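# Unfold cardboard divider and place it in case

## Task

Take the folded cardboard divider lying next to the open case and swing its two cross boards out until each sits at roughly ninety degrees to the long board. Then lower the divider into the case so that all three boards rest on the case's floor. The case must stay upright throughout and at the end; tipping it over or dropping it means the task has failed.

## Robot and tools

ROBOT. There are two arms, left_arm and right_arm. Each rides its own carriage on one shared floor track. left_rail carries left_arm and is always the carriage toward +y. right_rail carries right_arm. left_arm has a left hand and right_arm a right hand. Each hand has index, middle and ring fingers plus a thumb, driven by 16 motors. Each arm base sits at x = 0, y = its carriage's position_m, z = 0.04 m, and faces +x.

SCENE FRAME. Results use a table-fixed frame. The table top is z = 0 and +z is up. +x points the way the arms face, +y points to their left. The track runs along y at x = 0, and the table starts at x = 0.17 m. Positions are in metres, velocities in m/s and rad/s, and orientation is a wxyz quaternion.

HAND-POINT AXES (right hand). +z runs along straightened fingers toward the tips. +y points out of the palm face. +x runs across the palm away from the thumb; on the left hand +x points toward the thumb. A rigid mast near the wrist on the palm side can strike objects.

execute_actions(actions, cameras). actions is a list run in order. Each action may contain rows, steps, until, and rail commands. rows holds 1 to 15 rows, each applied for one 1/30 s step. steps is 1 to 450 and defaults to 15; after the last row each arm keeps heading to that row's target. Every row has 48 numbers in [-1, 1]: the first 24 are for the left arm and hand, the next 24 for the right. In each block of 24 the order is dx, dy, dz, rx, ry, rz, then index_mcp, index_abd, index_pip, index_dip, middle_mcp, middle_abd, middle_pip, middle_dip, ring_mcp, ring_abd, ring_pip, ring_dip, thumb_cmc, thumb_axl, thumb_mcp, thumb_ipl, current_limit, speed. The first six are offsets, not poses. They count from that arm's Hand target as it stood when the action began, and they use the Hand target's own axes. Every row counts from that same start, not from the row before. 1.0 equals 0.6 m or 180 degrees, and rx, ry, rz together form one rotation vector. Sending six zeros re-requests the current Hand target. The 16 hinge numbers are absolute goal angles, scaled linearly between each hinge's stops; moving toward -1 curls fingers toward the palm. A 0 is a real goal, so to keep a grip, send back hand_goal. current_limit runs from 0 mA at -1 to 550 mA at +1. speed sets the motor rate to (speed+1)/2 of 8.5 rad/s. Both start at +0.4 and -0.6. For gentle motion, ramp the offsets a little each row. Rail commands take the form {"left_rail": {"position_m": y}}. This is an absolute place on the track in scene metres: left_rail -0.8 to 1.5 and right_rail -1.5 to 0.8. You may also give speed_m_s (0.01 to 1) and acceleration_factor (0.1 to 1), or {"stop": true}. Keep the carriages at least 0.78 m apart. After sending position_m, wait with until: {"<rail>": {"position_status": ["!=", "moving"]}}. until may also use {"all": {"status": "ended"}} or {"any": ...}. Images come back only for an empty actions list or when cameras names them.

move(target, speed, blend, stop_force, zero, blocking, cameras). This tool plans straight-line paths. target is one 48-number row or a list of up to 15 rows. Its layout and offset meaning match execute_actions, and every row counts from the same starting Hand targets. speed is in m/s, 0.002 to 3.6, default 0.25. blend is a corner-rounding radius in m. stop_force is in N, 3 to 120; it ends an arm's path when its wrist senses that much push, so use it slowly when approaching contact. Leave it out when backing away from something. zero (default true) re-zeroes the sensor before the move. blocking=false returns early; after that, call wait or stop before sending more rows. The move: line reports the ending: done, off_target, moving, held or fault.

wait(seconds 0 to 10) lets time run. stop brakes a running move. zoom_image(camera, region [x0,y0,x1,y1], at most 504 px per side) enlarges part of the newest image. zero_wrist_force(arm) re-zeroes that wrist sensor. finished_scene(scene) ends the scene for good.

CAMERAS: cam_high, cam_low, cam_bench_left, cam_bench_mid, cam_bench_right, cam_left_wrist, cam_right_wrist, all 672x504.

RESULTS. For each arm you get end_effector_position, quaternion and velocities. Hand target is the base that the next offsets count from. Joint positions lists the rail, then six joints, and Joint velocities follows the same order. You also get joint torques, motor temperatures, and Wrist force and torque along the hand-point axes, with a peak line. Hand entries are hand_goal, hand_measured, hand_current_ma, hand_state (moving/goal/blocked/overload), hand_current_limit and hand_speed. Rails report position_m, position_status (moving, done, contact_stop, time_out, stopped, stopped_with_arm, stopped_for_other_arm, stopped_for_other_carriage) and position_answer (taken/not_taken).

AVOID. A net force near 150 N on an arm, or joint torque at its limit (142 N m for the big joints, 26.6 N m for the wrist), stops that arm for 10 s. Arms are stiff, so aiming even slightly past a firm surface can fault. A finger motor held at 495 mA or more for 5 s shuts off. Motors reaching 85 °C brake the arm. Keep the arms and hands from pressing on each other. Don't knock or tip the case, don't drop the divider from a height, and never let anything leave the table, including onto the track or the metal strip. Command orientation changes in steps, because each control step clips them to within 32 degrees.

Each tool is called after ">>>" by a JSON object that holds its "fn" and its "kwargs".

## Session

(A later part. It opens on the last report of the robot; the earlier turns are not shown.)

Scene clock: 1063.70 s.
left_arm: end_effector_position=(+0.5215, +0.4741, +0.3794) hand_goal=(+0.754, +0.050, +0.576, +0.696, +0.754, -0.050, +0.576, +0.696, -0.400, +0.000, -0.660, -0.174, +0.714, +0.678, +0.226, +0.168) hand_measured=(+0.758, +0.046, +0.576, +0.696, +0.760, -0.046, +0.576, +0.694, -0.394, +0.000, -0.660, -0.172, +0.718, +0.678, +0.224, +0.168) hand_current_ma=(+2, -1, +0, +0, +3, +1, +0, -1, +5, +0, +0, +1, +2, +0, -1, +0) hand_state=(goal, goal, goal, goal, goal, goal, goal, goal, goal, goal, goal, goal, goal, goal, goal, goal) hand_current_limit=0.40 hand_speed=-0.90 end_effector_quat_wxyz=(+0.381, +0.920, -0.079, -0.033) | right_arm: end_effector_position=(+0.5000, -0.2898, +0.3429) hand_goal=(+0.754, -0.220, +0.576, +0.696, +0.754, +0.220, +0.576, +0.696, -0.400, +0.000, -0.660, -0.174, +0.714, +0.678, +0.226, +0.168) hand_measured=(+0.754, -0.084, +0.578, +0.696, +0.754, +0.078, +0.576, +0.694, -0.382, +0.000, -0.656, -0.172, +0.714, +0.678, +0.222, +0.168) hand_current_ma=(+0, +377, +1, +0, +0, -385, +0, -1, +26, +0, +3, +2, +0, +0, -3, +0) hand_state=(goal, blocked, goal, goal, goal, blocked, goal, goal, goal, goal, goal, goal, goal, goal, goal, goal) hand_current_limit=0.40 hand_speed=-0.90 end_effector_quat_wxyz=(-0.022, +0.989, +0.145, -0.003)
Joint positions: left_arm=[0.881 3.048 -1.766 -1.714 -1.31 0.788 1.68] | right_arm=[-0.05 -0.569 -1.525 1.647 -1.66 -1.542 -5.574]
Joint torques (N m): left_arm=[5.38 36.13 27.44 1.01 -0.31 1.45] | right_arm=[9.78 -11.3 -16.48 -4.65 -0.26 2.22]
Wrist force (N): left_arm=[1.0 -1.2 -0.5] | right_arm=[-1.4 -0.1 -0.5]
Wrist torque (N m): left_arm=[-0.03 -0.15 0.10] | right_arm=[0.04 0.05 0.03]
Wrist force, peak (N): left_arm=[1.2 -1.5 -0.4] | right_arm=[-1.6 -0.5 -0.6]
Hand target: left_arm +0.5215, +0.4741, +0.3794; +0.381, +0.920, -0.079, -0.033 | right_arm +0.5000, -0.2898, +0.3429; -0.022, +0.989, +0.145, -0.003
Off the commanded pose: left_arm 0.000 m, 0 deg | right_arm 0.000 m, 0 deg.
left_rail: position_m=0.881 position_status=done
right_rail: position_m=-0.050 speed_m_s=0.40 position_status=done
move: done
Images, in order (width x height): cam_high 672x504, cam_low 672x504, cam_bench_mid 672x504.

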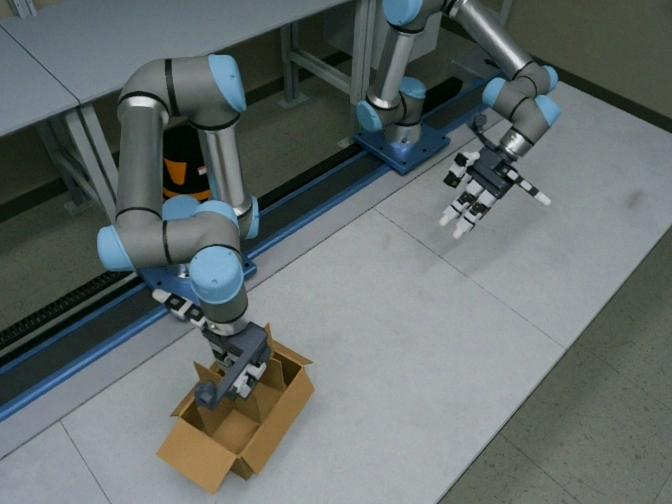

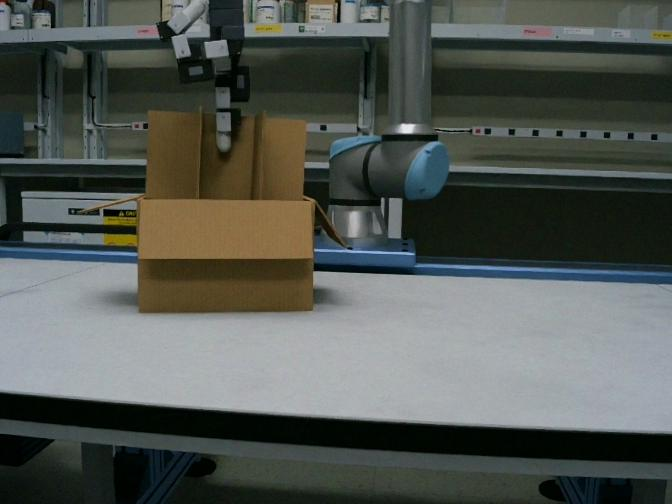

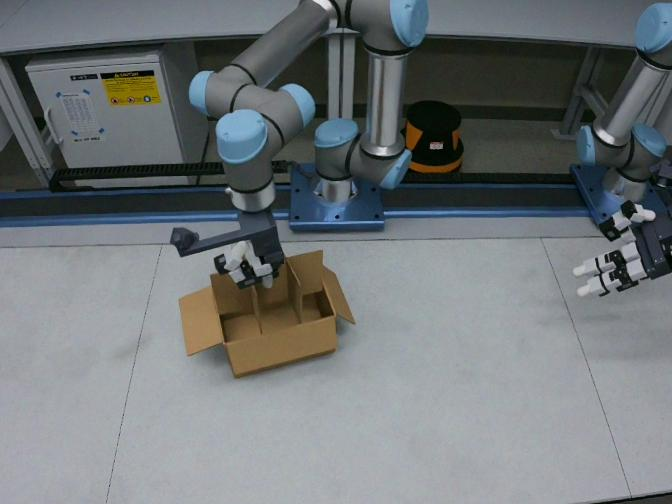

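>>> {"fn": "zoom_image", "kwargs": {"camera": "cam_bench_mid", "region": [205, 265, 265, 310]}}

>>> {"fn": "zoom_image", "kwargs": {"camera": "cam_high", "region": [175, 380, 235, 440]}}

>>> {"fn": "zoom_image", "kwargs": {"camera": "cam_bench_mid", "region": [290, 260, 350, 320]}}

>>> {"fn": "zoom_image", "kwargs": {"camera": "cam_low", "region": [130, 170, 190, 210]}}

>>> {"fn": "zoom_image", "kwargs": {"camera": "cam_low", "region": [270, 170, 330, 210]}}

Scaled by 8.400 from the camera's 672x504 image, which has a finer 960x720 frame.

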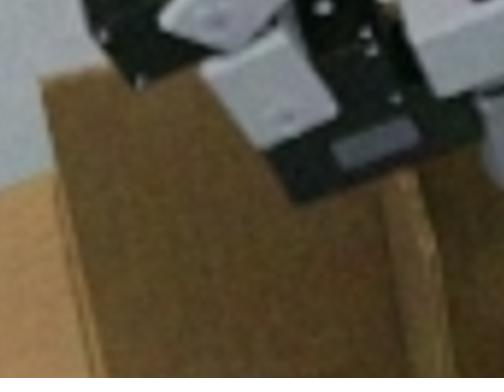

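Scaled by 8.400 from the camera's 672x504 image, which has a finer 960x720 frame.

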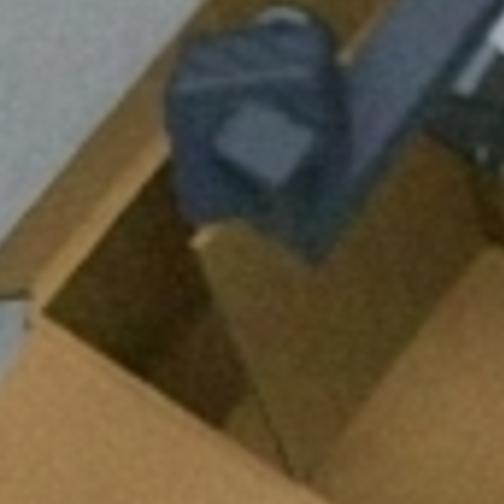

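Scaled by 8.400 from the camera's 672x504 image, which has a finer 960x720 frame.

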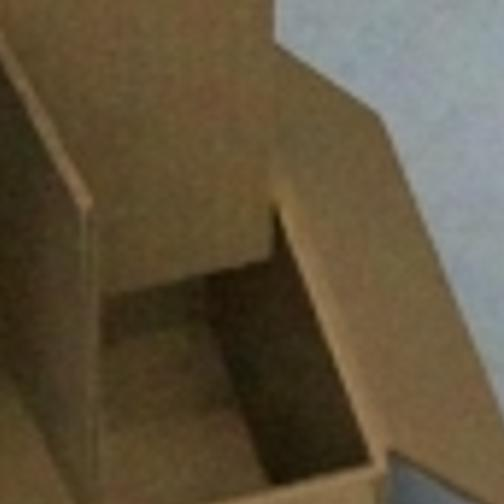

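Scaled by 8.400 from the camera's 672x504 image, which has a finer 960x720 frame.

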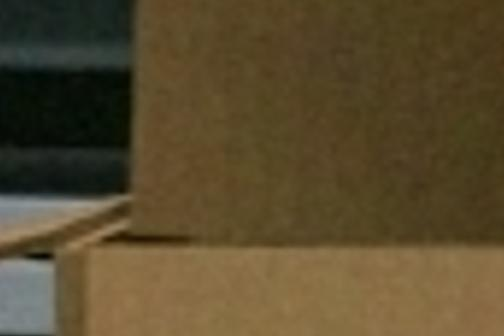

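Scaled by 8.400 from the camera's 672x504 image, which has a finer 960x720 frame.

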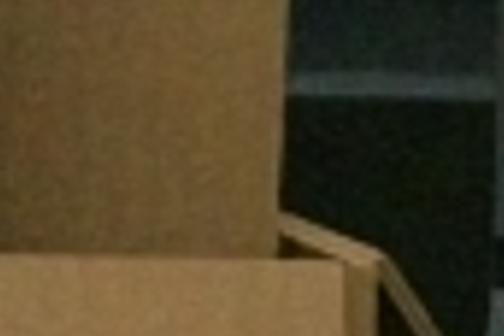

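>>> {"fn": "move", "kwargs": {"target": [[0,0,0,0,0,0,0.754,0.05,0.576,0.696,0.754,-0.05,0.576,0.696,-0.4,0,-0.66,-0.174,0.714,0.678,0.226,0.168,0.4,-0.9,0,0,-0.02,0,0,0,0.754,-0.22,0.576,0.696,0.754,0.22,0.576,0.696,-0.4,0,-0.66,-0.174,0.714,0.678,0.226,0.168,0.75,-0.9],[0,0,0,0,0,0,0.754,0.05,0.576,0.696,0.754,-0.05,0.576,0.696,-0.4,0,-0.66,-0.174,0.714,0.678,0.226,0.168,0.4,-0.9,0,0.0095,-0.02,0.0172,0,0,0.754,-0.22,0.576,0.696,0.754,0.22,0.576,0.696,-0.4,0,-0.66,-0.174,0.714,0.678,0.226,0.168,0.75,-0.9]], "speed": 0.04, "cameras": ["cam_low", "cam_high", "cam_bench_mid"]}}

>>> {"fn": "zoom_image", "kwargs": {"camera": "cam_low", "region": [130, 80, 330, 230]}}

>>> {"fn": "zoom_image", "kwargs": {"camera": "cam_high", "region": [200, 340, 320, 470]}}

>>> {"fn": "zoom_image", "kwargs": {"camera": "cam_bench_mid", "region": [200, 240, 350, 360]}}

Scene clock: 1104.10 s.
left_arm: end_effector_position=(+0.5215, +0.4741, +0.3794) hand_goal=(+0.754, +0.050, +0.576, +0.696, +0.754, -0.050, +0.576, +0.696, -0.400, +0.000, -0.660, -0.174, +0.714, +0.678, +0.226, +0.168) hand_measured=(+0.758, +0.046, +0.576, +0.696, +0.760, -0.046, +0.576, +0.694, -0.394, +0.000, -0.660, -0.172, +0.718, +0.678, +0.224, +0.168) hand_current_ma=(+2, -1, +0, +0, +3, +1, +0, -1, +5, +0, +0, +1, +2, +0, -1, +0) hand_state=(goal, goal, goal, goal, goal, goal, goal, goal, goal, goal, goal, goal, goal, goal, goal, goal) hand_current_limit=0.40 hand_speed=-0.90 end_effector_quat_wxyz=(+0.381, +0.920, -0.079, -0.033) | right_arm: end_effector_position=(+0.5018, -0.2957, +0.3547) hand_goal=(+0.754, -0.220, +0.576, +0.696, +0.754, +0.220, +0.576, +0.696, -0.400, +0.000, -0.660, -0.174, +0.714, +0.678, +0.226, +0.168) hand_measured=(+0.754, -0.084, +0.578, +0.696, +0.754, +0.078, +0.576, +0.694, -0.382, +0.000, -0.656, -0.172, +0.714, +0.678, +0.222, +0.168) hand_current_ma=(+0, +377, +1, +0, +0, -402, +0, -1, +26, +0, +3, +2, +0, +0, -3, +0) hand_state=(goal, blocked, goal, goal, goal, blocked, goal, goal, goal, goal, goal, goal, goal, goal, goal, goal) hand_current_limit=0.75 hand_speed=-0.90 end_effector_quat_wxyz=(-0.048, +0.988, +0.145, -0.007)
Joint positions: left_arm=[0.881 3.048 -1.766 -1.714 -1.31 0.788 1.68] | right_arm=[-0.05 -0.592 -1.502 1.573 -1.566 -1.509 -5.599]
Joint torques (N m): left_arm=[4.74 34.81 27.81 0.89 -0.36 1.52] | right_arm=[-11.76 -13.49 -28.27 -0.19 1.19 -2.24]
Wrist force (N): left_arm=[1.1 -1.2 -0.3] | right_arm=[-0.2 0.4 0.2]
Wrist torque (N m): left_arm=[-0.05 -0.14 0.09] | right_arm=[0.06 0.02 0.16]
Wrist force, peak (N): left_arm=[1.3 -1.5 -0.4] | right_arm=[-1.5 -0.3 -0.6]
Hand target: left_arm +0.5215, +0.4741, +0.3794; +0.381, +0.920, -0.079, -0.033 | right_arm +0.5018, -0.2957, +0.3547; -0.048, +0.988, +0.145, -0.007
Off the commanded pose: left_arm 0.000 m, 0 deg | right_arm 0.000 m, 0 deg.
left_rail: position_m=0.881 position_status=done
right_rail: position_m=-0.050 speed_m_s=0.40 position_status=done
move: done
Images, in order (width x height): cam_high 672x504, cam_low 672x504, cam_bench_mid 672x504.

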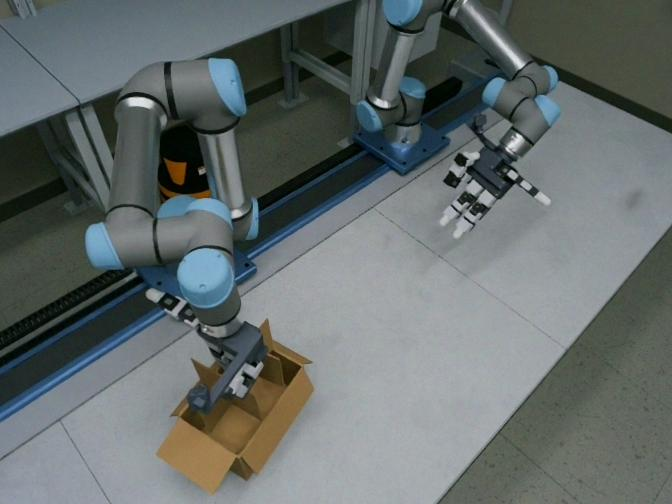

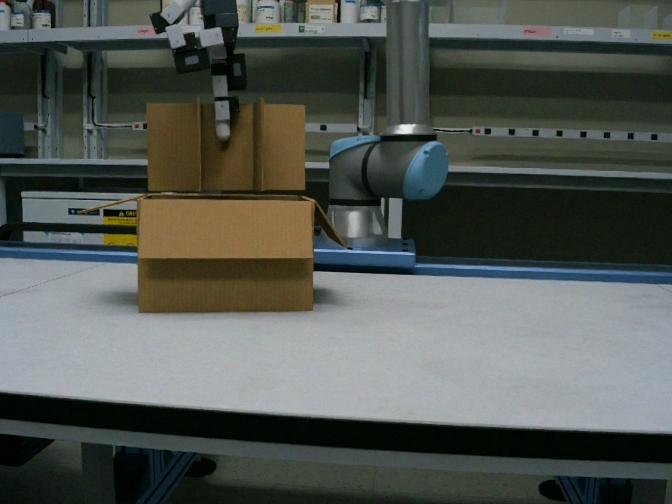

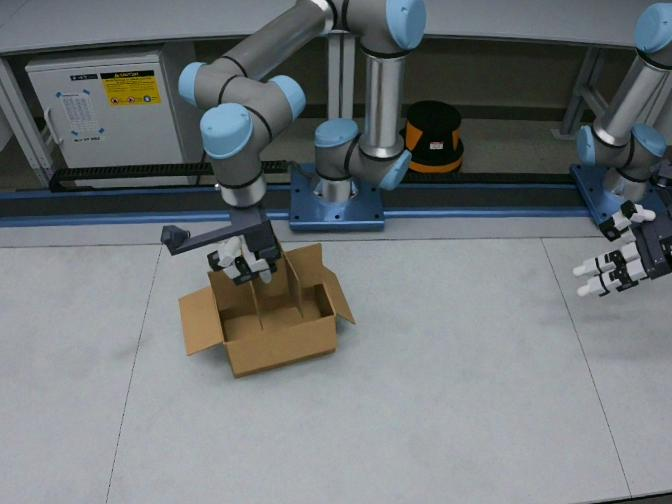

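Scaled by 2.520 from the camera's 672x504 image, which has a finer 960x720 frame.

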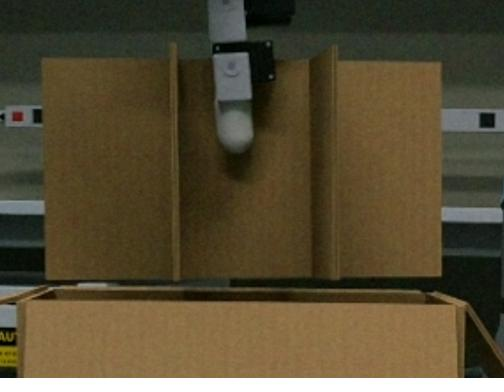

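Scaled by 3.877 from the camera's 672x504 image, which has a finer 960x720 frame.

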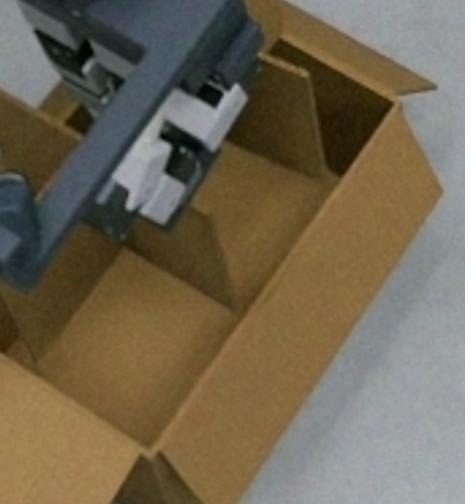

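Scaled by 3.360 from the camera's 672x504 image, which has a finer 960x720 frame.

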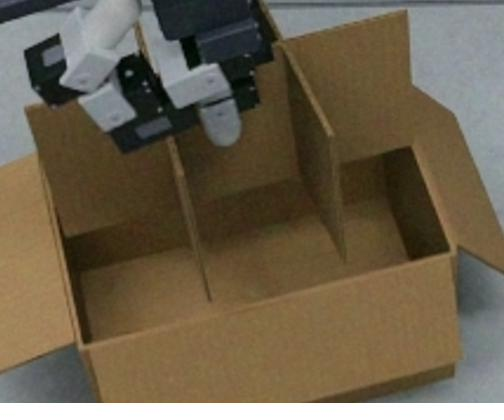

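>>> {"fn": "move", "kwargs": {"target": [[0,0,0,0,0,0,0.754,0.05,0.576,0.696,0.754,-0.05,0.576,0.696,-0.4,0,-0.66,-0.174,0.714,0.678,0.226,0.168,0.4,-0.9,-0.002,-0.0025,0,0,0,0,0.754,-0.22,0.576,0.696,0.754,0.22,0.576,0.696,-0.4,0,-0.66,-0.174,0.714,0.678,0.226,0.168,0.75,-0.9],[0,0,0,0,0,0,0.754,0.05,0.576,0.696,0.754,-0.05,0.576,0.696,-0.4,0,-0.66,-0.174,0.714,0.678,0.226,0.168,0.4,-0.9,-0.002,-0.0025,0.0217,0,0,0,0.754,-0.22,0.576,0.696,0.754,0.22,0.576,0.696,-0.4,0,-0.66,-0.174,0.714,0.678,0.226,0.168,0.75,-0.9]], "speed": 0.015, "stop_force": 3, "cameras": ["cam_low", "cam_high", "cam_bench_mid"]}}

>>> {"fn": "zoom_image", "kwargs": {"camera": "cam_low", "region": [130, 80, 330, 230]}}

>>> {"fn": "zoom_image", "kwargs": {"camera": "cam_high", "region": [200, 340, 320, 470]}}

>>> {"fn": "zoom_image", "kwargs": {"camera": "cam_bench_mid", "region": [200, 240, 350, 360]}}

Scene clock: 1147.83 s.
left_arm: end_effector_position=(+0.5215, +0.4741, +0.3794) hand_goal=(+0.754, +0.050, +0.576, +0.696, +0.754, -0.050, +0.576, +0.696, -0.400, +0.000, -0.660, -0.174, +0.714, +0.678, +0.226, +0.168) hand_measured=(+0.758, +0.046, +0.576, +0.696, +0.760, -0.046, +0.576, +0.694, -0.394, +0.000, -0.660, -0.172, +0.718, +0.678, +0.224, +0.168) hand_current_ma=(+2, -1, +0, +0, +3, +1, +0, -1, +5, +0, +0, +1, +2, +0, -1, +0) hand_state=(goal, goal, goal, goal, goal, goal, goal, goal, goal, goal, goal, goal, goal, goal, goal, goal) hand_current_limit=0.40 hand_speed=-0.90 end_effector_quat_wxyz=(+0.381, +0.920, -0.079, -0.033) | right_arm: end_effector_position=(+0.4998, -0.2934, +0.3419) hand_goal=(+0.754, -0.220, +0.576, +0.696, +0.754, +0.220, +0.576, +0.696, -0.400, +0.000, -0.660, -0.174, +0.714, +0.678, +0.226, +0.168) hand_measured=(+0.754, -0.084, +0.578, +0.696, +0.754, +0.078, +0.576, +0.694, -0.382, +0.000, -0.656, -0.172, +0.714, +0.678, +0.222, +0.168) hand_current_ma=(+0, +377, +1, +0, +0, -402, +0, -1, +26, +0, +3, +2, +0, +0, -3, +0) hand_state=(goal, blocked, goal, goal, goal, blocked, goal, goal, goal, goal, goal, goal, goal, goal, goal, goal) hand_current_limit=0.75 hand_speed=-0.90 end_effector_quat_wxyz=(-0.048, +0.988, +0.145, -0.007)
Joint positions: left_arm=[0.881 3.048 -1.766 -1.714 -1.31 0.788 1.68] | right_arm=[-0.05 -0.591 -1.506 1.609 -1.599 -1.508 -5.598]
Joint torques (N m): left_arm=[5.51 35.9 27.17 0.89 -0.43 1.47] | right_arm=[9.03 -12.91 -15.72 -4.51 1.09 2.27]
Wrist force (N): left_arm=[1.0 -1.1 -0.5] | right_arm=[-0.2 0.4 0.4]
Wrist torque (N m): left_arm=[-0.01 -0.14 0.09] | right_arm=[0.04 0.02 0.02]
Wrist force, peak (N): left_arm=[1.4 -1.3 -0.4] | right_arm=[-0.1 0.6 0.5]
Hand target: left_arm +0.5215, +0.4741, +0.3794; +0.381, +0.920, -0.079, -0.033 | right_arm +0.4998, -0.2934, +0.3419; -0.048, +0.988, +0.145, -0.007
Off the commanded pose: left_arm 0.000 m, 0 deg | right_arm 0.000 m, 0 deg.
left_rail: position_m=0.881 position_status=done
right_rail: position_m=-0.050 speed_m_s=0.40 position_status=done
move: done
Images, in order (width x height): cam_high 672x504, cam_low 672x504, cam_bench_mid 672x504.

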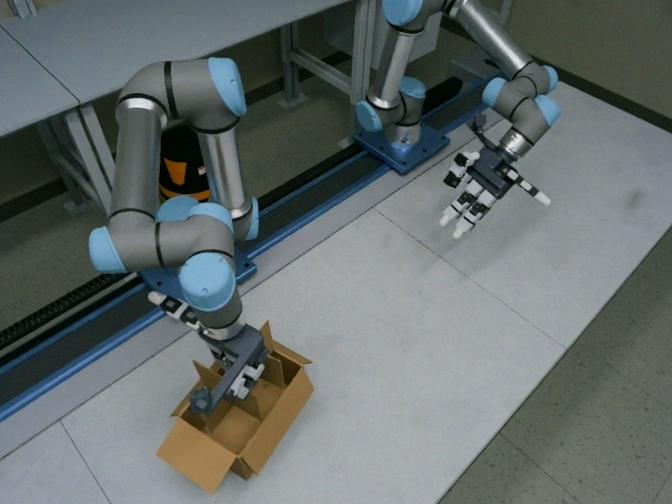

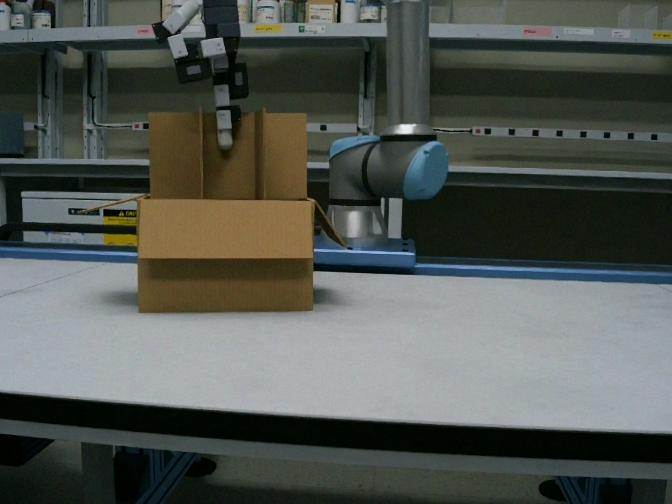

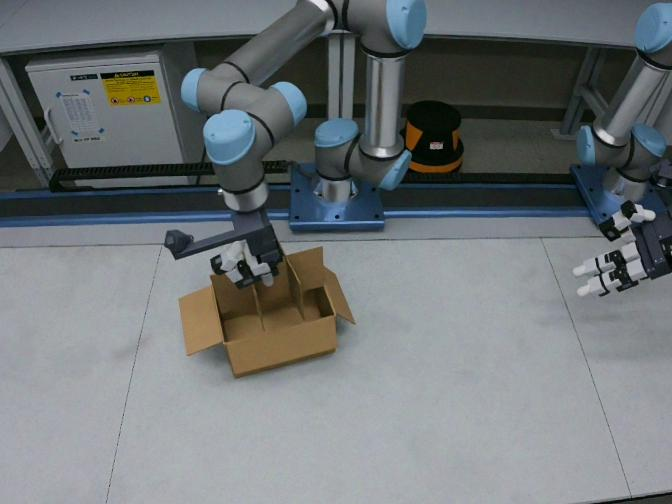

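Scaled by 2.520 from the camera's 672x504 image, which has a finer 960x720 frame.

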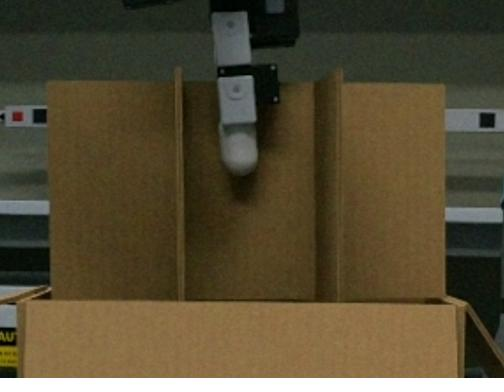

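Scaled by 3.877 from the camera's 672x504 image, which has a finer 960x720 frame.

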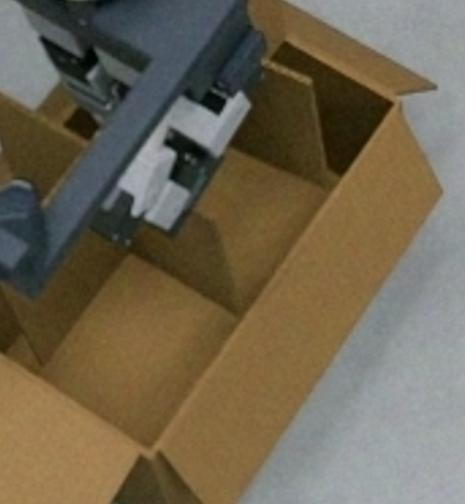

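Scaled by 3.360 from the camera's 672x504 image, which has a finer 960x720 frame.

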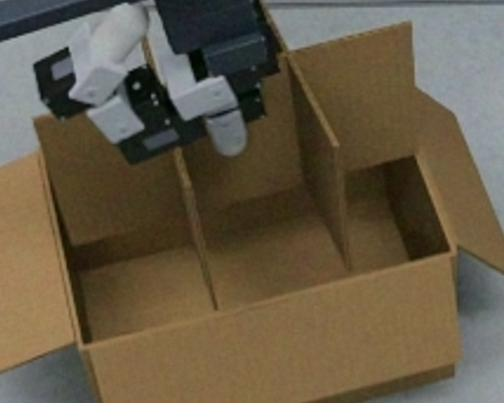

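>>> {"fn": "move", "kwargs": {"target": [[0,0,0,0,0,0,0.754,0.05,0.576,0.696,0.754,-0.05,0.576,0.696,-0.4,0,-0.66,-0.174,0.714,0.678,0.226,0.168,0.4,-0.9,0.0022,0.0038,0,0,0,0.003,0.754,-0.22,0.576,0.696,0.754,0.22,0.576,0.696,-0.4,0,-0.66,-0.174,0.714,0.678,0.226,0.168,0.75,-0.9],[0,0,0,0,0,0,0.754,0.05,0.576,0.696,0.754,-0.05,0.576,0.696,-0.4,0,-0.66,-0.174,0.714,0.678,0.226,0.168,0.4,-0.9,0.0022,0.0038,0.015,0,0,0.003,0.754,-0.22,0.576,0.696,0.754,0.22,0.576,0.696,-0.4,0,-0.66,-0.174,0.714,0.678,0.226,0.168,0.75,-0.9]], "speed": 0.015, "stop_force": 3, "cameras": ["cam_low", "cam_high", "cam_bench_mid"]}}

>>> {"fn": "zoom_image", "kwargs": {"camera": "cam_low", "region": [130, 80, 330, 230]}}

>>> {"fn": "zoom_image", "kwargs": {"camera": "cam_bench_mid", "region": [200, 240, 350, 360]}}

Scene clock: 1169.13 s.
left_arm: end_effector_position=(+0.5215, +0.4741, +0.3794) hand_goal=(+0.754, +0.050, +0.576, +0.696, +0.754, -0.050, +0.576, +0.696, -0.400, +0.000, -0.660, -0.174, +0.714, +0.678, +0.226, +0.168) hand_measured=(+0.758, +0.046, +0.576, +0.696, +0.760, -0.046, +0.576, +0.694, -0.394, +0.000, -0.660, -0.172, +0.718, +0.678, +0.224, +0.168) hand_current_ma=(+2, -1, +0, +0, +3, +1, +0, -1, +5, +0, +0, +1, +2, +0, -1, +0) hand_state=(goal, goal, goal, goal, goal, goal, goal, goal, goal, goal, goal, goal, goal, goal, goal, goal) hand_current_limit=0.40 hand_speed=-0.90 end_effector_quat_wxyz=(+0.381, +0.920, -0.079, -0.033) | right_arm: end_effector_position=(+0.5015, -0.2944, +0.3327) hand_goal=(+0.754, -0.220, +0.576, +0.696, +0.754, +0.220, +0.576, +0.696, -0.400, +0.000, -0.660, -0.174, +0.714, +0.678, +0.226, +0.168) hand_measured=(+0.748, -0.084, +0.576, +0.696, +0.748, +0.078, +0.574, +0.694, -0.382, +0.000, -0.656, -0.172, +0.714, +0.678, +0.222, +0.168) hand_current_ma=(-7, +377, +0, +0, -7, -402, +0, -1, +26, +0, +3, +2, +0, +0, -3, +0) hand_state=(goal, blocked, goal, goal, goal, blocked, goal, goal, goal, goal, goal, goal, goal, goal, goal, goal) hand_current_limit=0.75 hand_speed=-0.90 end_effector_quat_wxyz=(-0.048, +0.989, +0.141, -0.007)
Joint positions: left_arm=[0.881 3.048 -1.766 -1.714 -1.31 0.788 1.68] | right_arm=[-0.05 -0.59 -1.497 1.623 -1.622 -1.508 -5.587]
Joint torques (N m): left_arm=[4.52 36.06 27.01 1 -0.38 1.45] | right_arm=[9.36 -12.83 -15.02 -4.4 1.32 2.35]
Wrist force (N): left_arm=[1.0 -1.1 -0.3] | right_arm=[-0.5 1.3 -0.4]
Wrist torque (N m): left_arm=[-0.02 -0.15 0.09] | right_arm=[0.04 0.05 -0.01]
Wrist force, peak (N): left_arm=[1.4 -1.5 -0.3] | right_arm=[-0.4 1.5 -0.4]
Hand target: left_arm +0.5215, +0.4741, +0.3794; +0.381, +0.920, -0.079, -0.033 | right_arm +0.5015, -0.2944, +0.3327; -0.048, +0.989, +0.141, -0.007
Off the commanded pose: left_arm 0.000 m, 0 deg | right_arm 0.000 m, 0 deg.
left_rail: position_m=0.881 position_status=done
right_rail: position_m=-0.050 speed_m_s=0.40 position_status=done
move: done
Images, in order (width x height): cam_high 672x504, cam_low 672x504, cam_bench_mid 672x504.

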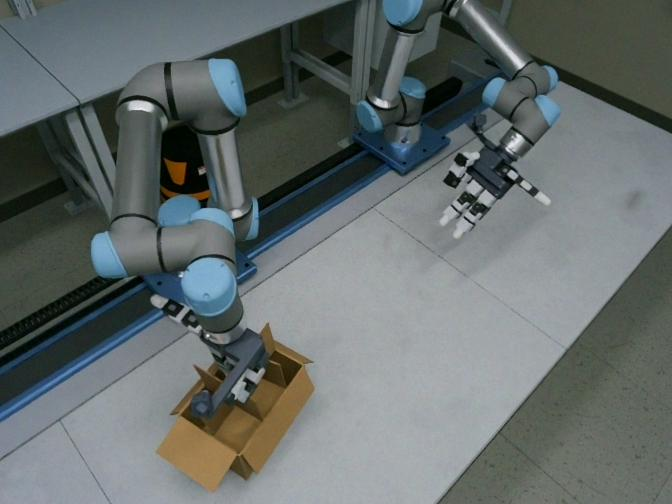

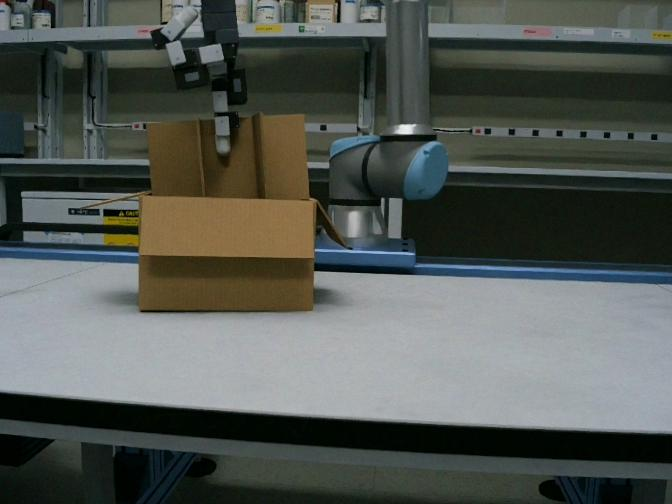

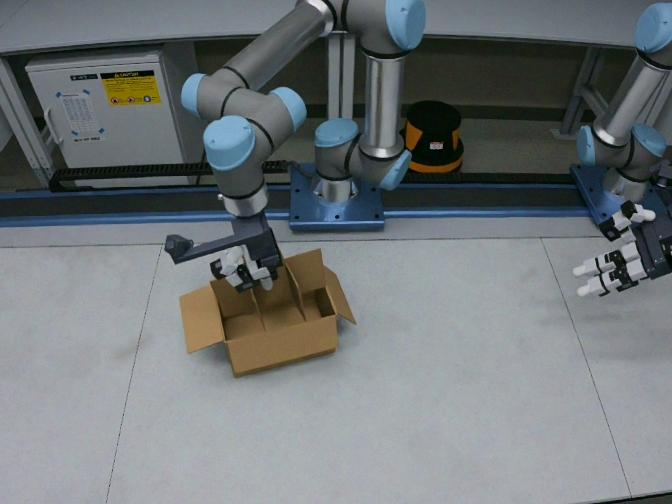

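Scaled by 2.520 from the camera's 672x504 image, which has a finer 960x720 frame.

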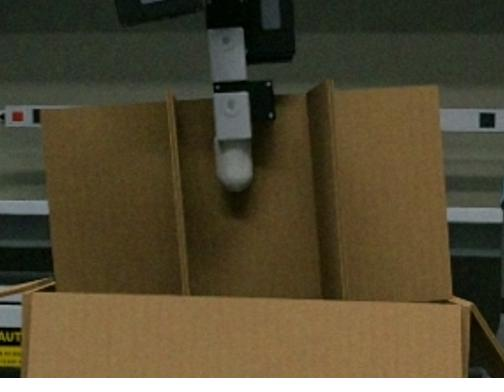

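Scaled by 3.360 from the camera's 672x504 image, which has a finer 960x720 frame.

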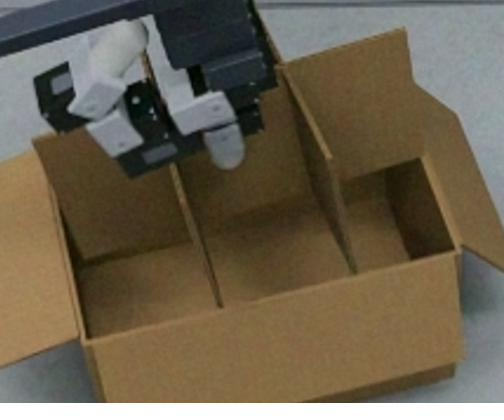

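>>> {"fn": "move", "kwargs": {"target": [[0,0,0,0,0,0,0.754,0.05,0.576,0.696,0.754,-0.05,0.576,0.696,-0.4,0,-0.66,-0.174,0.714,0.678,0.226,0.168,0.4,-0.9,0,0,-0.012,0,0,0,0.754,-0.22,0.576,0.696,0.754,0.22,0.576,0.696,-0.4,0,-0.66,-0.174,0.714,0.678,0.226,0.168,0.75,-0.9]], "speed": 0.02, "cameras": ["cam_low", "cam_high", "cam_bench_mid"]}}

>>> {"fn": "zoom_image", "kwargs": {"camera": "cam_low", "region": [130, 80, 330, 230]}}

>>> {"fn": "zoom_image", "kwargs": {"camera": "cam_bench_mid", "region": [200, 240, 350, 360]}}

>>> {"fn": "zoom_image", "kwargs": {"camera": "cam_low", "region": [130, 180, 180, 210]}}

>>> {"fn": "zoom_image", "kwargs": {"camera": "cam_low", "region": [280, 180, 330, 210]}}

Scene clock: 1185.73 s.
left_arm: end_effector_position=(+0.5215, +0.4741, +0.3794) hand_goal=(+0.754, +0.050, +0.576, +0.696, +0.754, -0.050, +0.576, +0.696, -0.400, +0.000, -0.660, -0.174, +0.714, +0.678, +0.226, +0.168) hand_measured=(+0.758, +0.046, +0.576, +0.696, +0.760, -0.046, +0.576, +0.694, -0.394, +0.000, -0.660, -0.172, +0.718, +0.678, +0.224, +0.168) hand_current_ma=(+2, -1, +0, +0, +3, +1, +0, -1, +5, +0, +0, +1, +2, +0, -1, +0) hand_state=(goal, goal, goal, goal, goal, goal, goal, goal, goal, goal, goal, goal, goal, goal, goal, goal) hand_current_limit=0.40 hand_speed=-0.90 end_effector_quat_wxyz=(+0.381, +0.920, -0.079, -0.033) | right_arm: end_effector_position=(+0.5017, -0.2951, +0.3398) hand_goal=(+0.754, -0.220, +0.576, +0.696, +0.754, +0.220, +0.576, +0.696, -0.400, +0.000, -0.660, -0.174, +0.714, +0.678, +0.226, +0.168) hand_measured=(+0.746, -0.084, +0.574, +0.696, +0.746, +0.078, +0.574, +0.694, -0.382, +0.000, -0.656, -0.172, +0.714, +0.678, +0.222, +0.168) hand_current_ma=(-7, +377, -1, +0, -7, -402, -1, -1, +26, +0, +3, +2, +0, +0, -3, +0) hand_state=(goal, blocked, goal, goal, goal, blocked, goal, goal, goal, goal, goal, goal, goal, goal, goal, goal) hand_current_limit=0.75 hand_speed=-0.90 end_effector_quat_wxyz=(-0.048, +0.989, +0.141, -0.007)
Joint positions: left_arm=[0.881 3.048 -1.766 -1.714 -1.31 0.788 1.68] | right_arm=[-0.05 -0.591 -1.498 1.606 -1.604 -1.508 -5.588]
Joint torques (N m): left_arm=[4.77 35.62 28.46 1.12 -0.21 1.36] | right_arm=[-10.98 -42.37 -29.96 -0.12 -0.46 -2.02]
Wrist force (N): left_arm=[1.0 -1.3 -0.4] | right_arm=[-0.3 0.2 0.4]
Wrist torque (N m): left_arm=[-0.04 -0.14 0.09] | right_arm=[0.01 0.04 0.07]
Wrist force, peak (N): left_arm=[1.1 -1.6 -0.6] | right_arm=[-0.5 1.5 -0.4]
Hand target: left_arm +0.5215, +0.4741, +0.3794; +0.381, +0.920, -0.079, -0.033 | right_arm +0.5017, -0.2951, +0.3399; -0.048, +0.989, +0.141, -0.007
Off the commanded pose: left_arm 0.000 m, 0 deg | right_arm 0.000 m, 0 deg.
left_rail: position_m=0.881 position_status=done
right_rail: position_m=-0.050 speed_m_s=0.40 position_status=done
move: done
Images, in order (width x height): cam_high 672x504, cam_low 672x504, cam_bench_mid 672x504.

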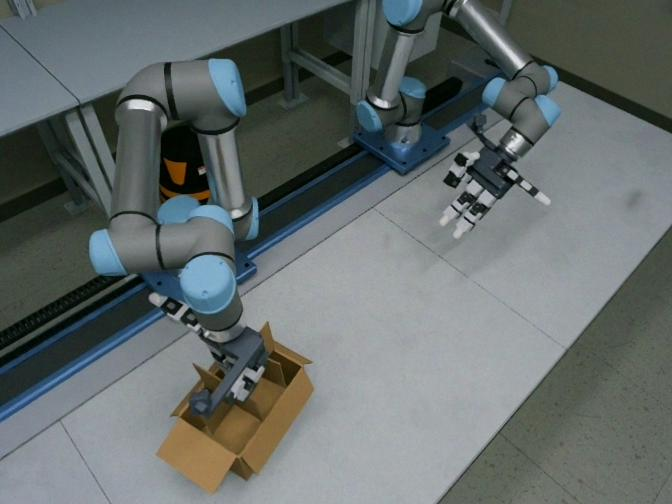

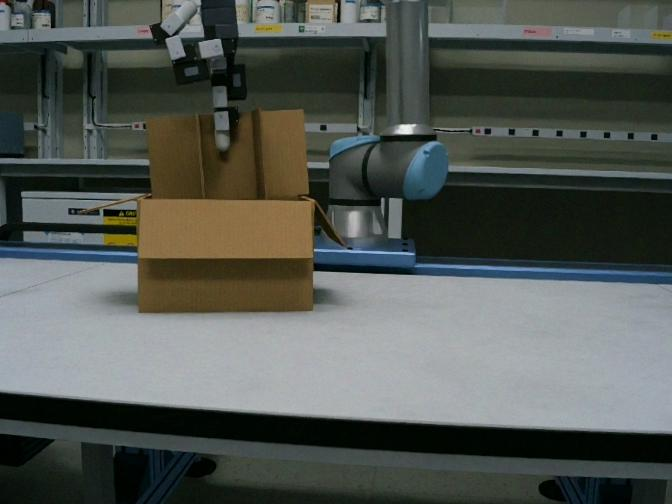

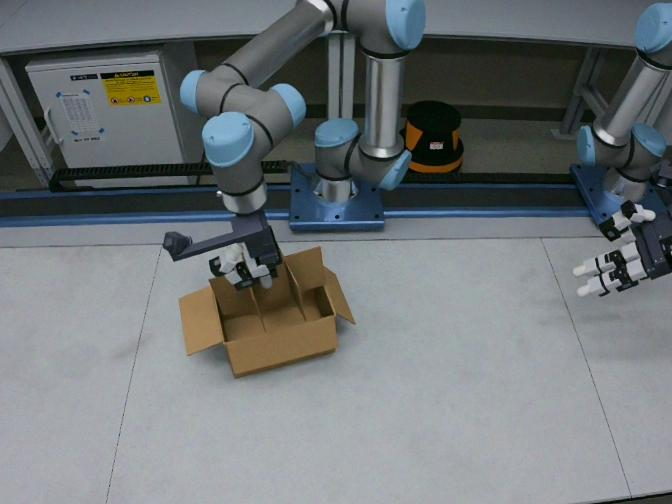

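Scaled by 2.520 from the camera's 672x504 image, which has a finer 960x720 frame.

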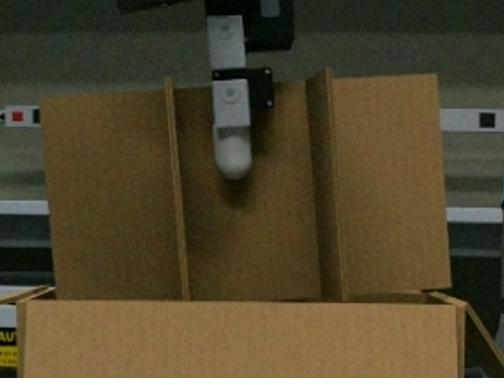

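Scaled by 3.360 from the camera's 672x504 image, which has a finer 960x720 frame.

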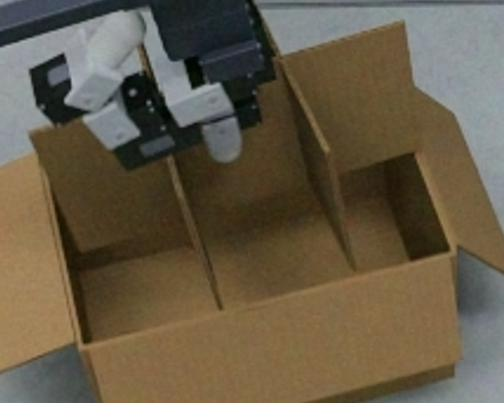

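Scaled by 10.080 from the camera's 672x504 image, which has a finer 960x720 frame.

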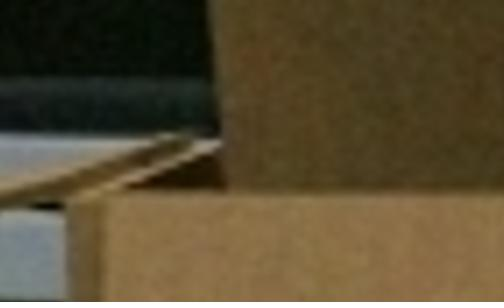

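Scaled by 10.080 from the camera's 672x504 image, which has a finer 960x720 frame.

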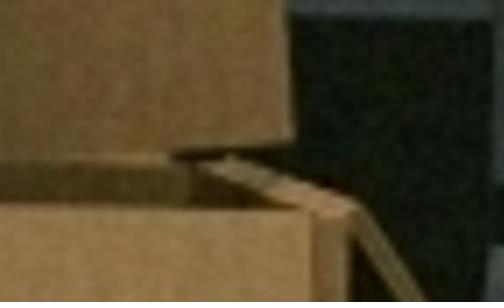

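>>> {"fn": "move", "kwargs": {"target": [[0,0,0,0,0,0,0.754,0.05,0.576,0.696,0.754,-0.05,0.576,0.696,-0.4,0,-0.66,-0.174,0.714,0.678,0.226,0.168,0.4,-0.9,0,-0.0078,-0.0133,-0.0194,0,0,0.754,-0.22,0.576,0.696,0.754,0.22,0.576,0.696,-0.4,0,-0.66,-0.174,0.714,0.678,0.226,0.168,0.75,-0.9]], "speed": 0.02, "cameras": ["cam_low", "cam_high", "cam_bench_mid"]}}

>>> {"fn": "zoom_image", "kwargs": {"camera": "cam_low", "region": [130, 80, 330, 230]}}

>>> {"fn": "zoom_image", "kwargs": {"camera": "cam_bench_mid", "region": [200, 240, 350, 360]}}

>>> {"fn": "zoom_image", "kwargs": {"camera": "cam_low", "region": [130, 180, 180, 210]}}

>>> {"fn": "zoom_image", "kwargs": {"camera": "cam_low", "region": [280, 180, 330, 210]}}

>>> {"fn": "zoom_image", "kwargs": {"camera": "cam_high", "region": [200, 340, 320, 470]}}

Scene clock: 1206.40 s.
left_arm: end_effector_position=(+0.5215, +0.4741, +0.3794) hand_goal=(+0.754, +0.050, +0.576, +0.696, +0.754, -0.050, +0.576, +0.696, -0.400, +0.000, -0.660, -0.174, +0.714, +0.678, +0.226, +0.168) hand_measured=(+0.758, +0.046, +0.576, +0.696, +0.760, -0.046, +0.576, +0.694, -0.394, +0.000, -0.660, -0.172, +0.718, +0.678, +0.224, +0.168) hand_current_ma=(+2, -1, +0, +0, +3, +1, +0, -1, +5, +0, +0, +1, +2, +0, -1, +0) hand_state=(goal, goal, goal, goal, goal, goal, goal, goal, goal, goal, goal, goal, goal, goal, goal, goal) hand_current_limit=0.40 hand_speed=-0.90 end_effector_quat_wxyz=(+0.381, +0.920, -0.079, -0.033) | right_arm: end_effector_position=(+0.5006, -0.2914, +0.3482) hand_goal=(+0.754, -0.220, +0.576, +0.696, +0.754, +0.220, +0.576, +0.696, -0.400, +0.000, -0.660, -0.174, +0.714, +0.678, +0.226, +0.168) hand_measured=(+0.748, -0.084, +0.574, +0.696, +0.748, +0.078, +0.574, +0.694, -0.382, +0.000, -0.656, -0.172, +0.714, +0.678, +0.222, +0.168) hand_current_ma=(-7, +377, -1, +0, -7, -402, -1, -1, +26, +0, +3, +2, +0, +0, -3, +0) hand_state=(goal, blocked, goal, goal, goal, blocked, goal, goal, goal, goal, goal, goal, goal, goal, goal, goal) hand_current_limit=0.75 hand_speed=-0.90 end_effector_quat_wxyz=(-0.018, +0.990, +0.141, -0.003)
Joint positions: left_arm=[0.881 3.048 -1.766 -1.714 -1.31 0.788 1.68] | right_arm=[-0.05 -0.568 -1.524 1.634 -1.653 -1.547 -5.563]
Joint torques (N m): left_arm=[5.01 36.19 28.27 1.09 -0.51 1.35] | right_arm=[8.8 -40.35 -15.6 -4.53 -1.17 2.15]
Wrist force (N): left_arm=[1.1 -1.1 -0.6] | right_arm=[-0.3 -0.1 0.6]
Wrist torque (N m): left_arm=[-0.01 -0.16 0.11] | right_arm=[-0.06 0.04 0.03]
Wrist force, peak (N): left_arm=[1.5 -1.3 -0.6] | right_arm=[-0.5 -0.1 0.7]
Hand target: left_arm +0.5215, +0.4741, +0.3794; +0.381, +0.920, -0.079, -0.033 | right_arm +0.5006, -0.2913, +0.3482; -0.018, +0.990, +0.141, -0.003
Off the commanded pose: left_arm 0.000 m, 0 deg | right_arm 0.000 m, 0 deg.
left_rail: position_m=0.881 position_status=done
right_rail: position_m=-0.050 speed_m_s=0.40 position_status=done
move: done
Images, in order (width x height): cam_high 672x504, cam_low 672x504, cam_bench_mid 672x504.

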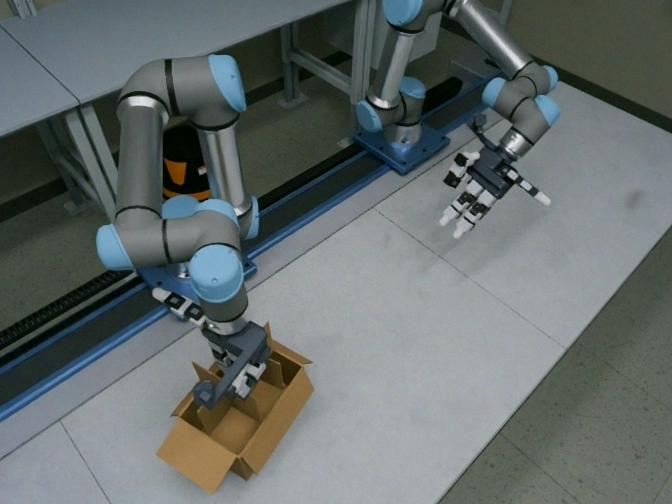

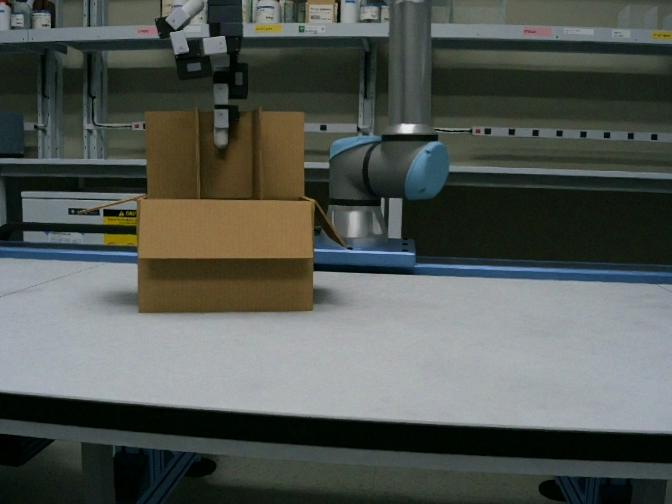

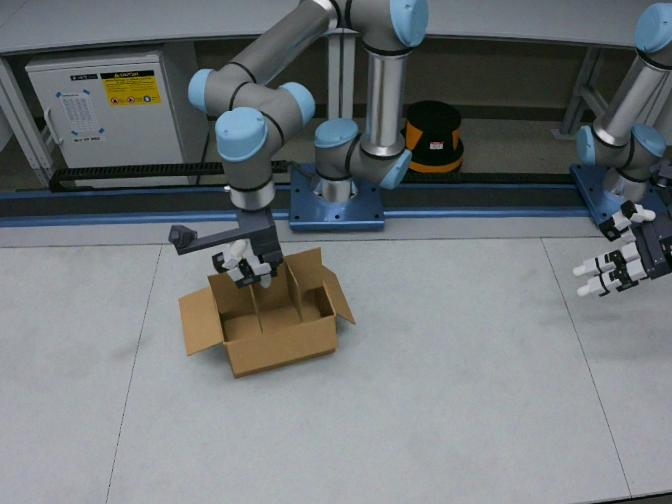

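Scaled by 2.520 from the camera's 672x504 image, which has a finer 960x720 frame.

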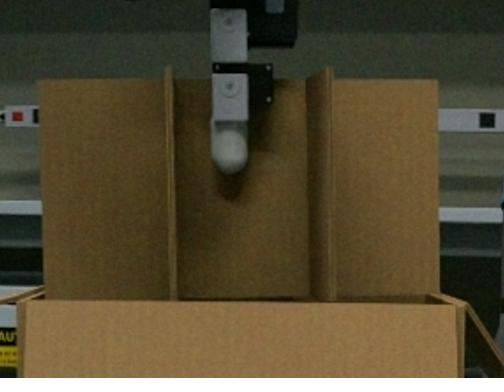

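Scaled by 3.360 from the camera's 672x504 image, which has a finer 960x720 frame.

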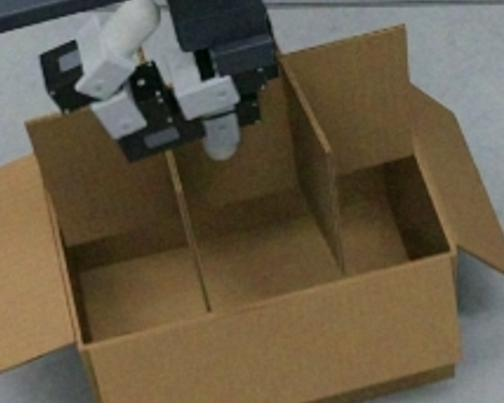

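Scaled by 10.080 from the camera's 672x504 image, which has a finer 960x720 frame.

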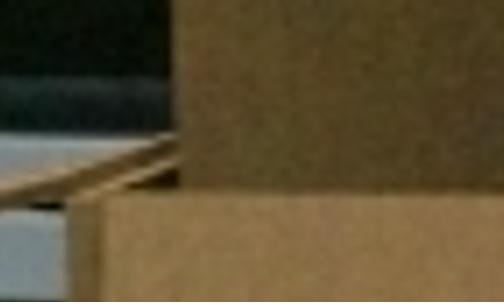

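Scaled by 10.080 from the camera's 672x504 image, which has a finer 960x720 frame.

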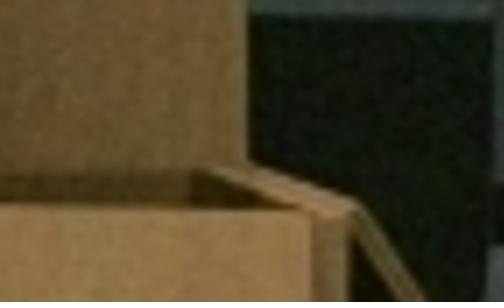

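Scaled by 3.877 from the camera's 672x504 image, which has a finer 960x720 frame.

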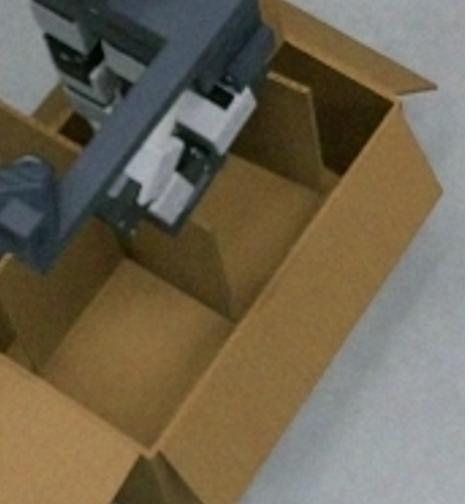

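>>> {"fn": "zoom_image", "kwargs": {"camera": "cam_bench_mid", "region": [205, 295, 245, 335]}}

>>> {"fn": "zoom_image", "kwargs": {"camera": "cam_bench_mid", "region": [300, 270, 340, 310]}}

Scaled by 12.600 from the camera's 672x504 image, which has a finer 960x720 frame.

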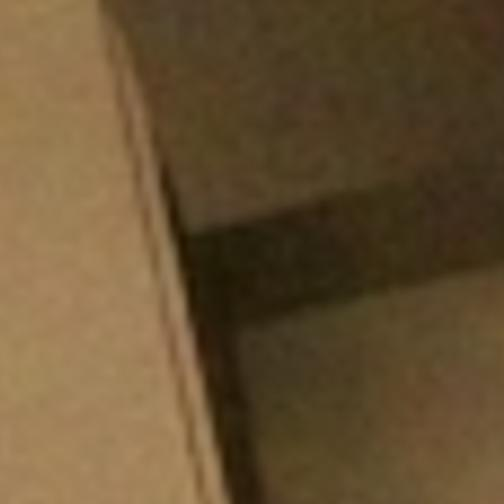

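Scaled by 12.600 from the camera's 672x504 image, which has a finer 960x720 frame.

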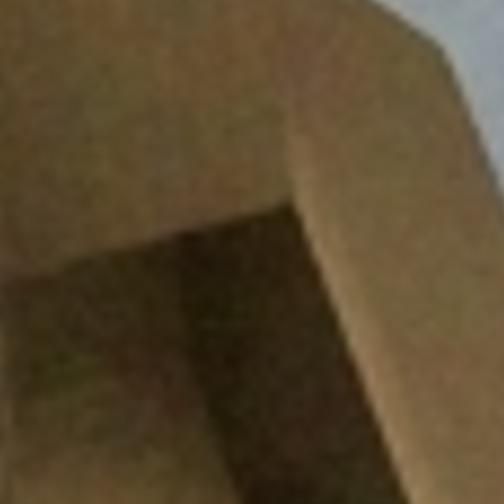

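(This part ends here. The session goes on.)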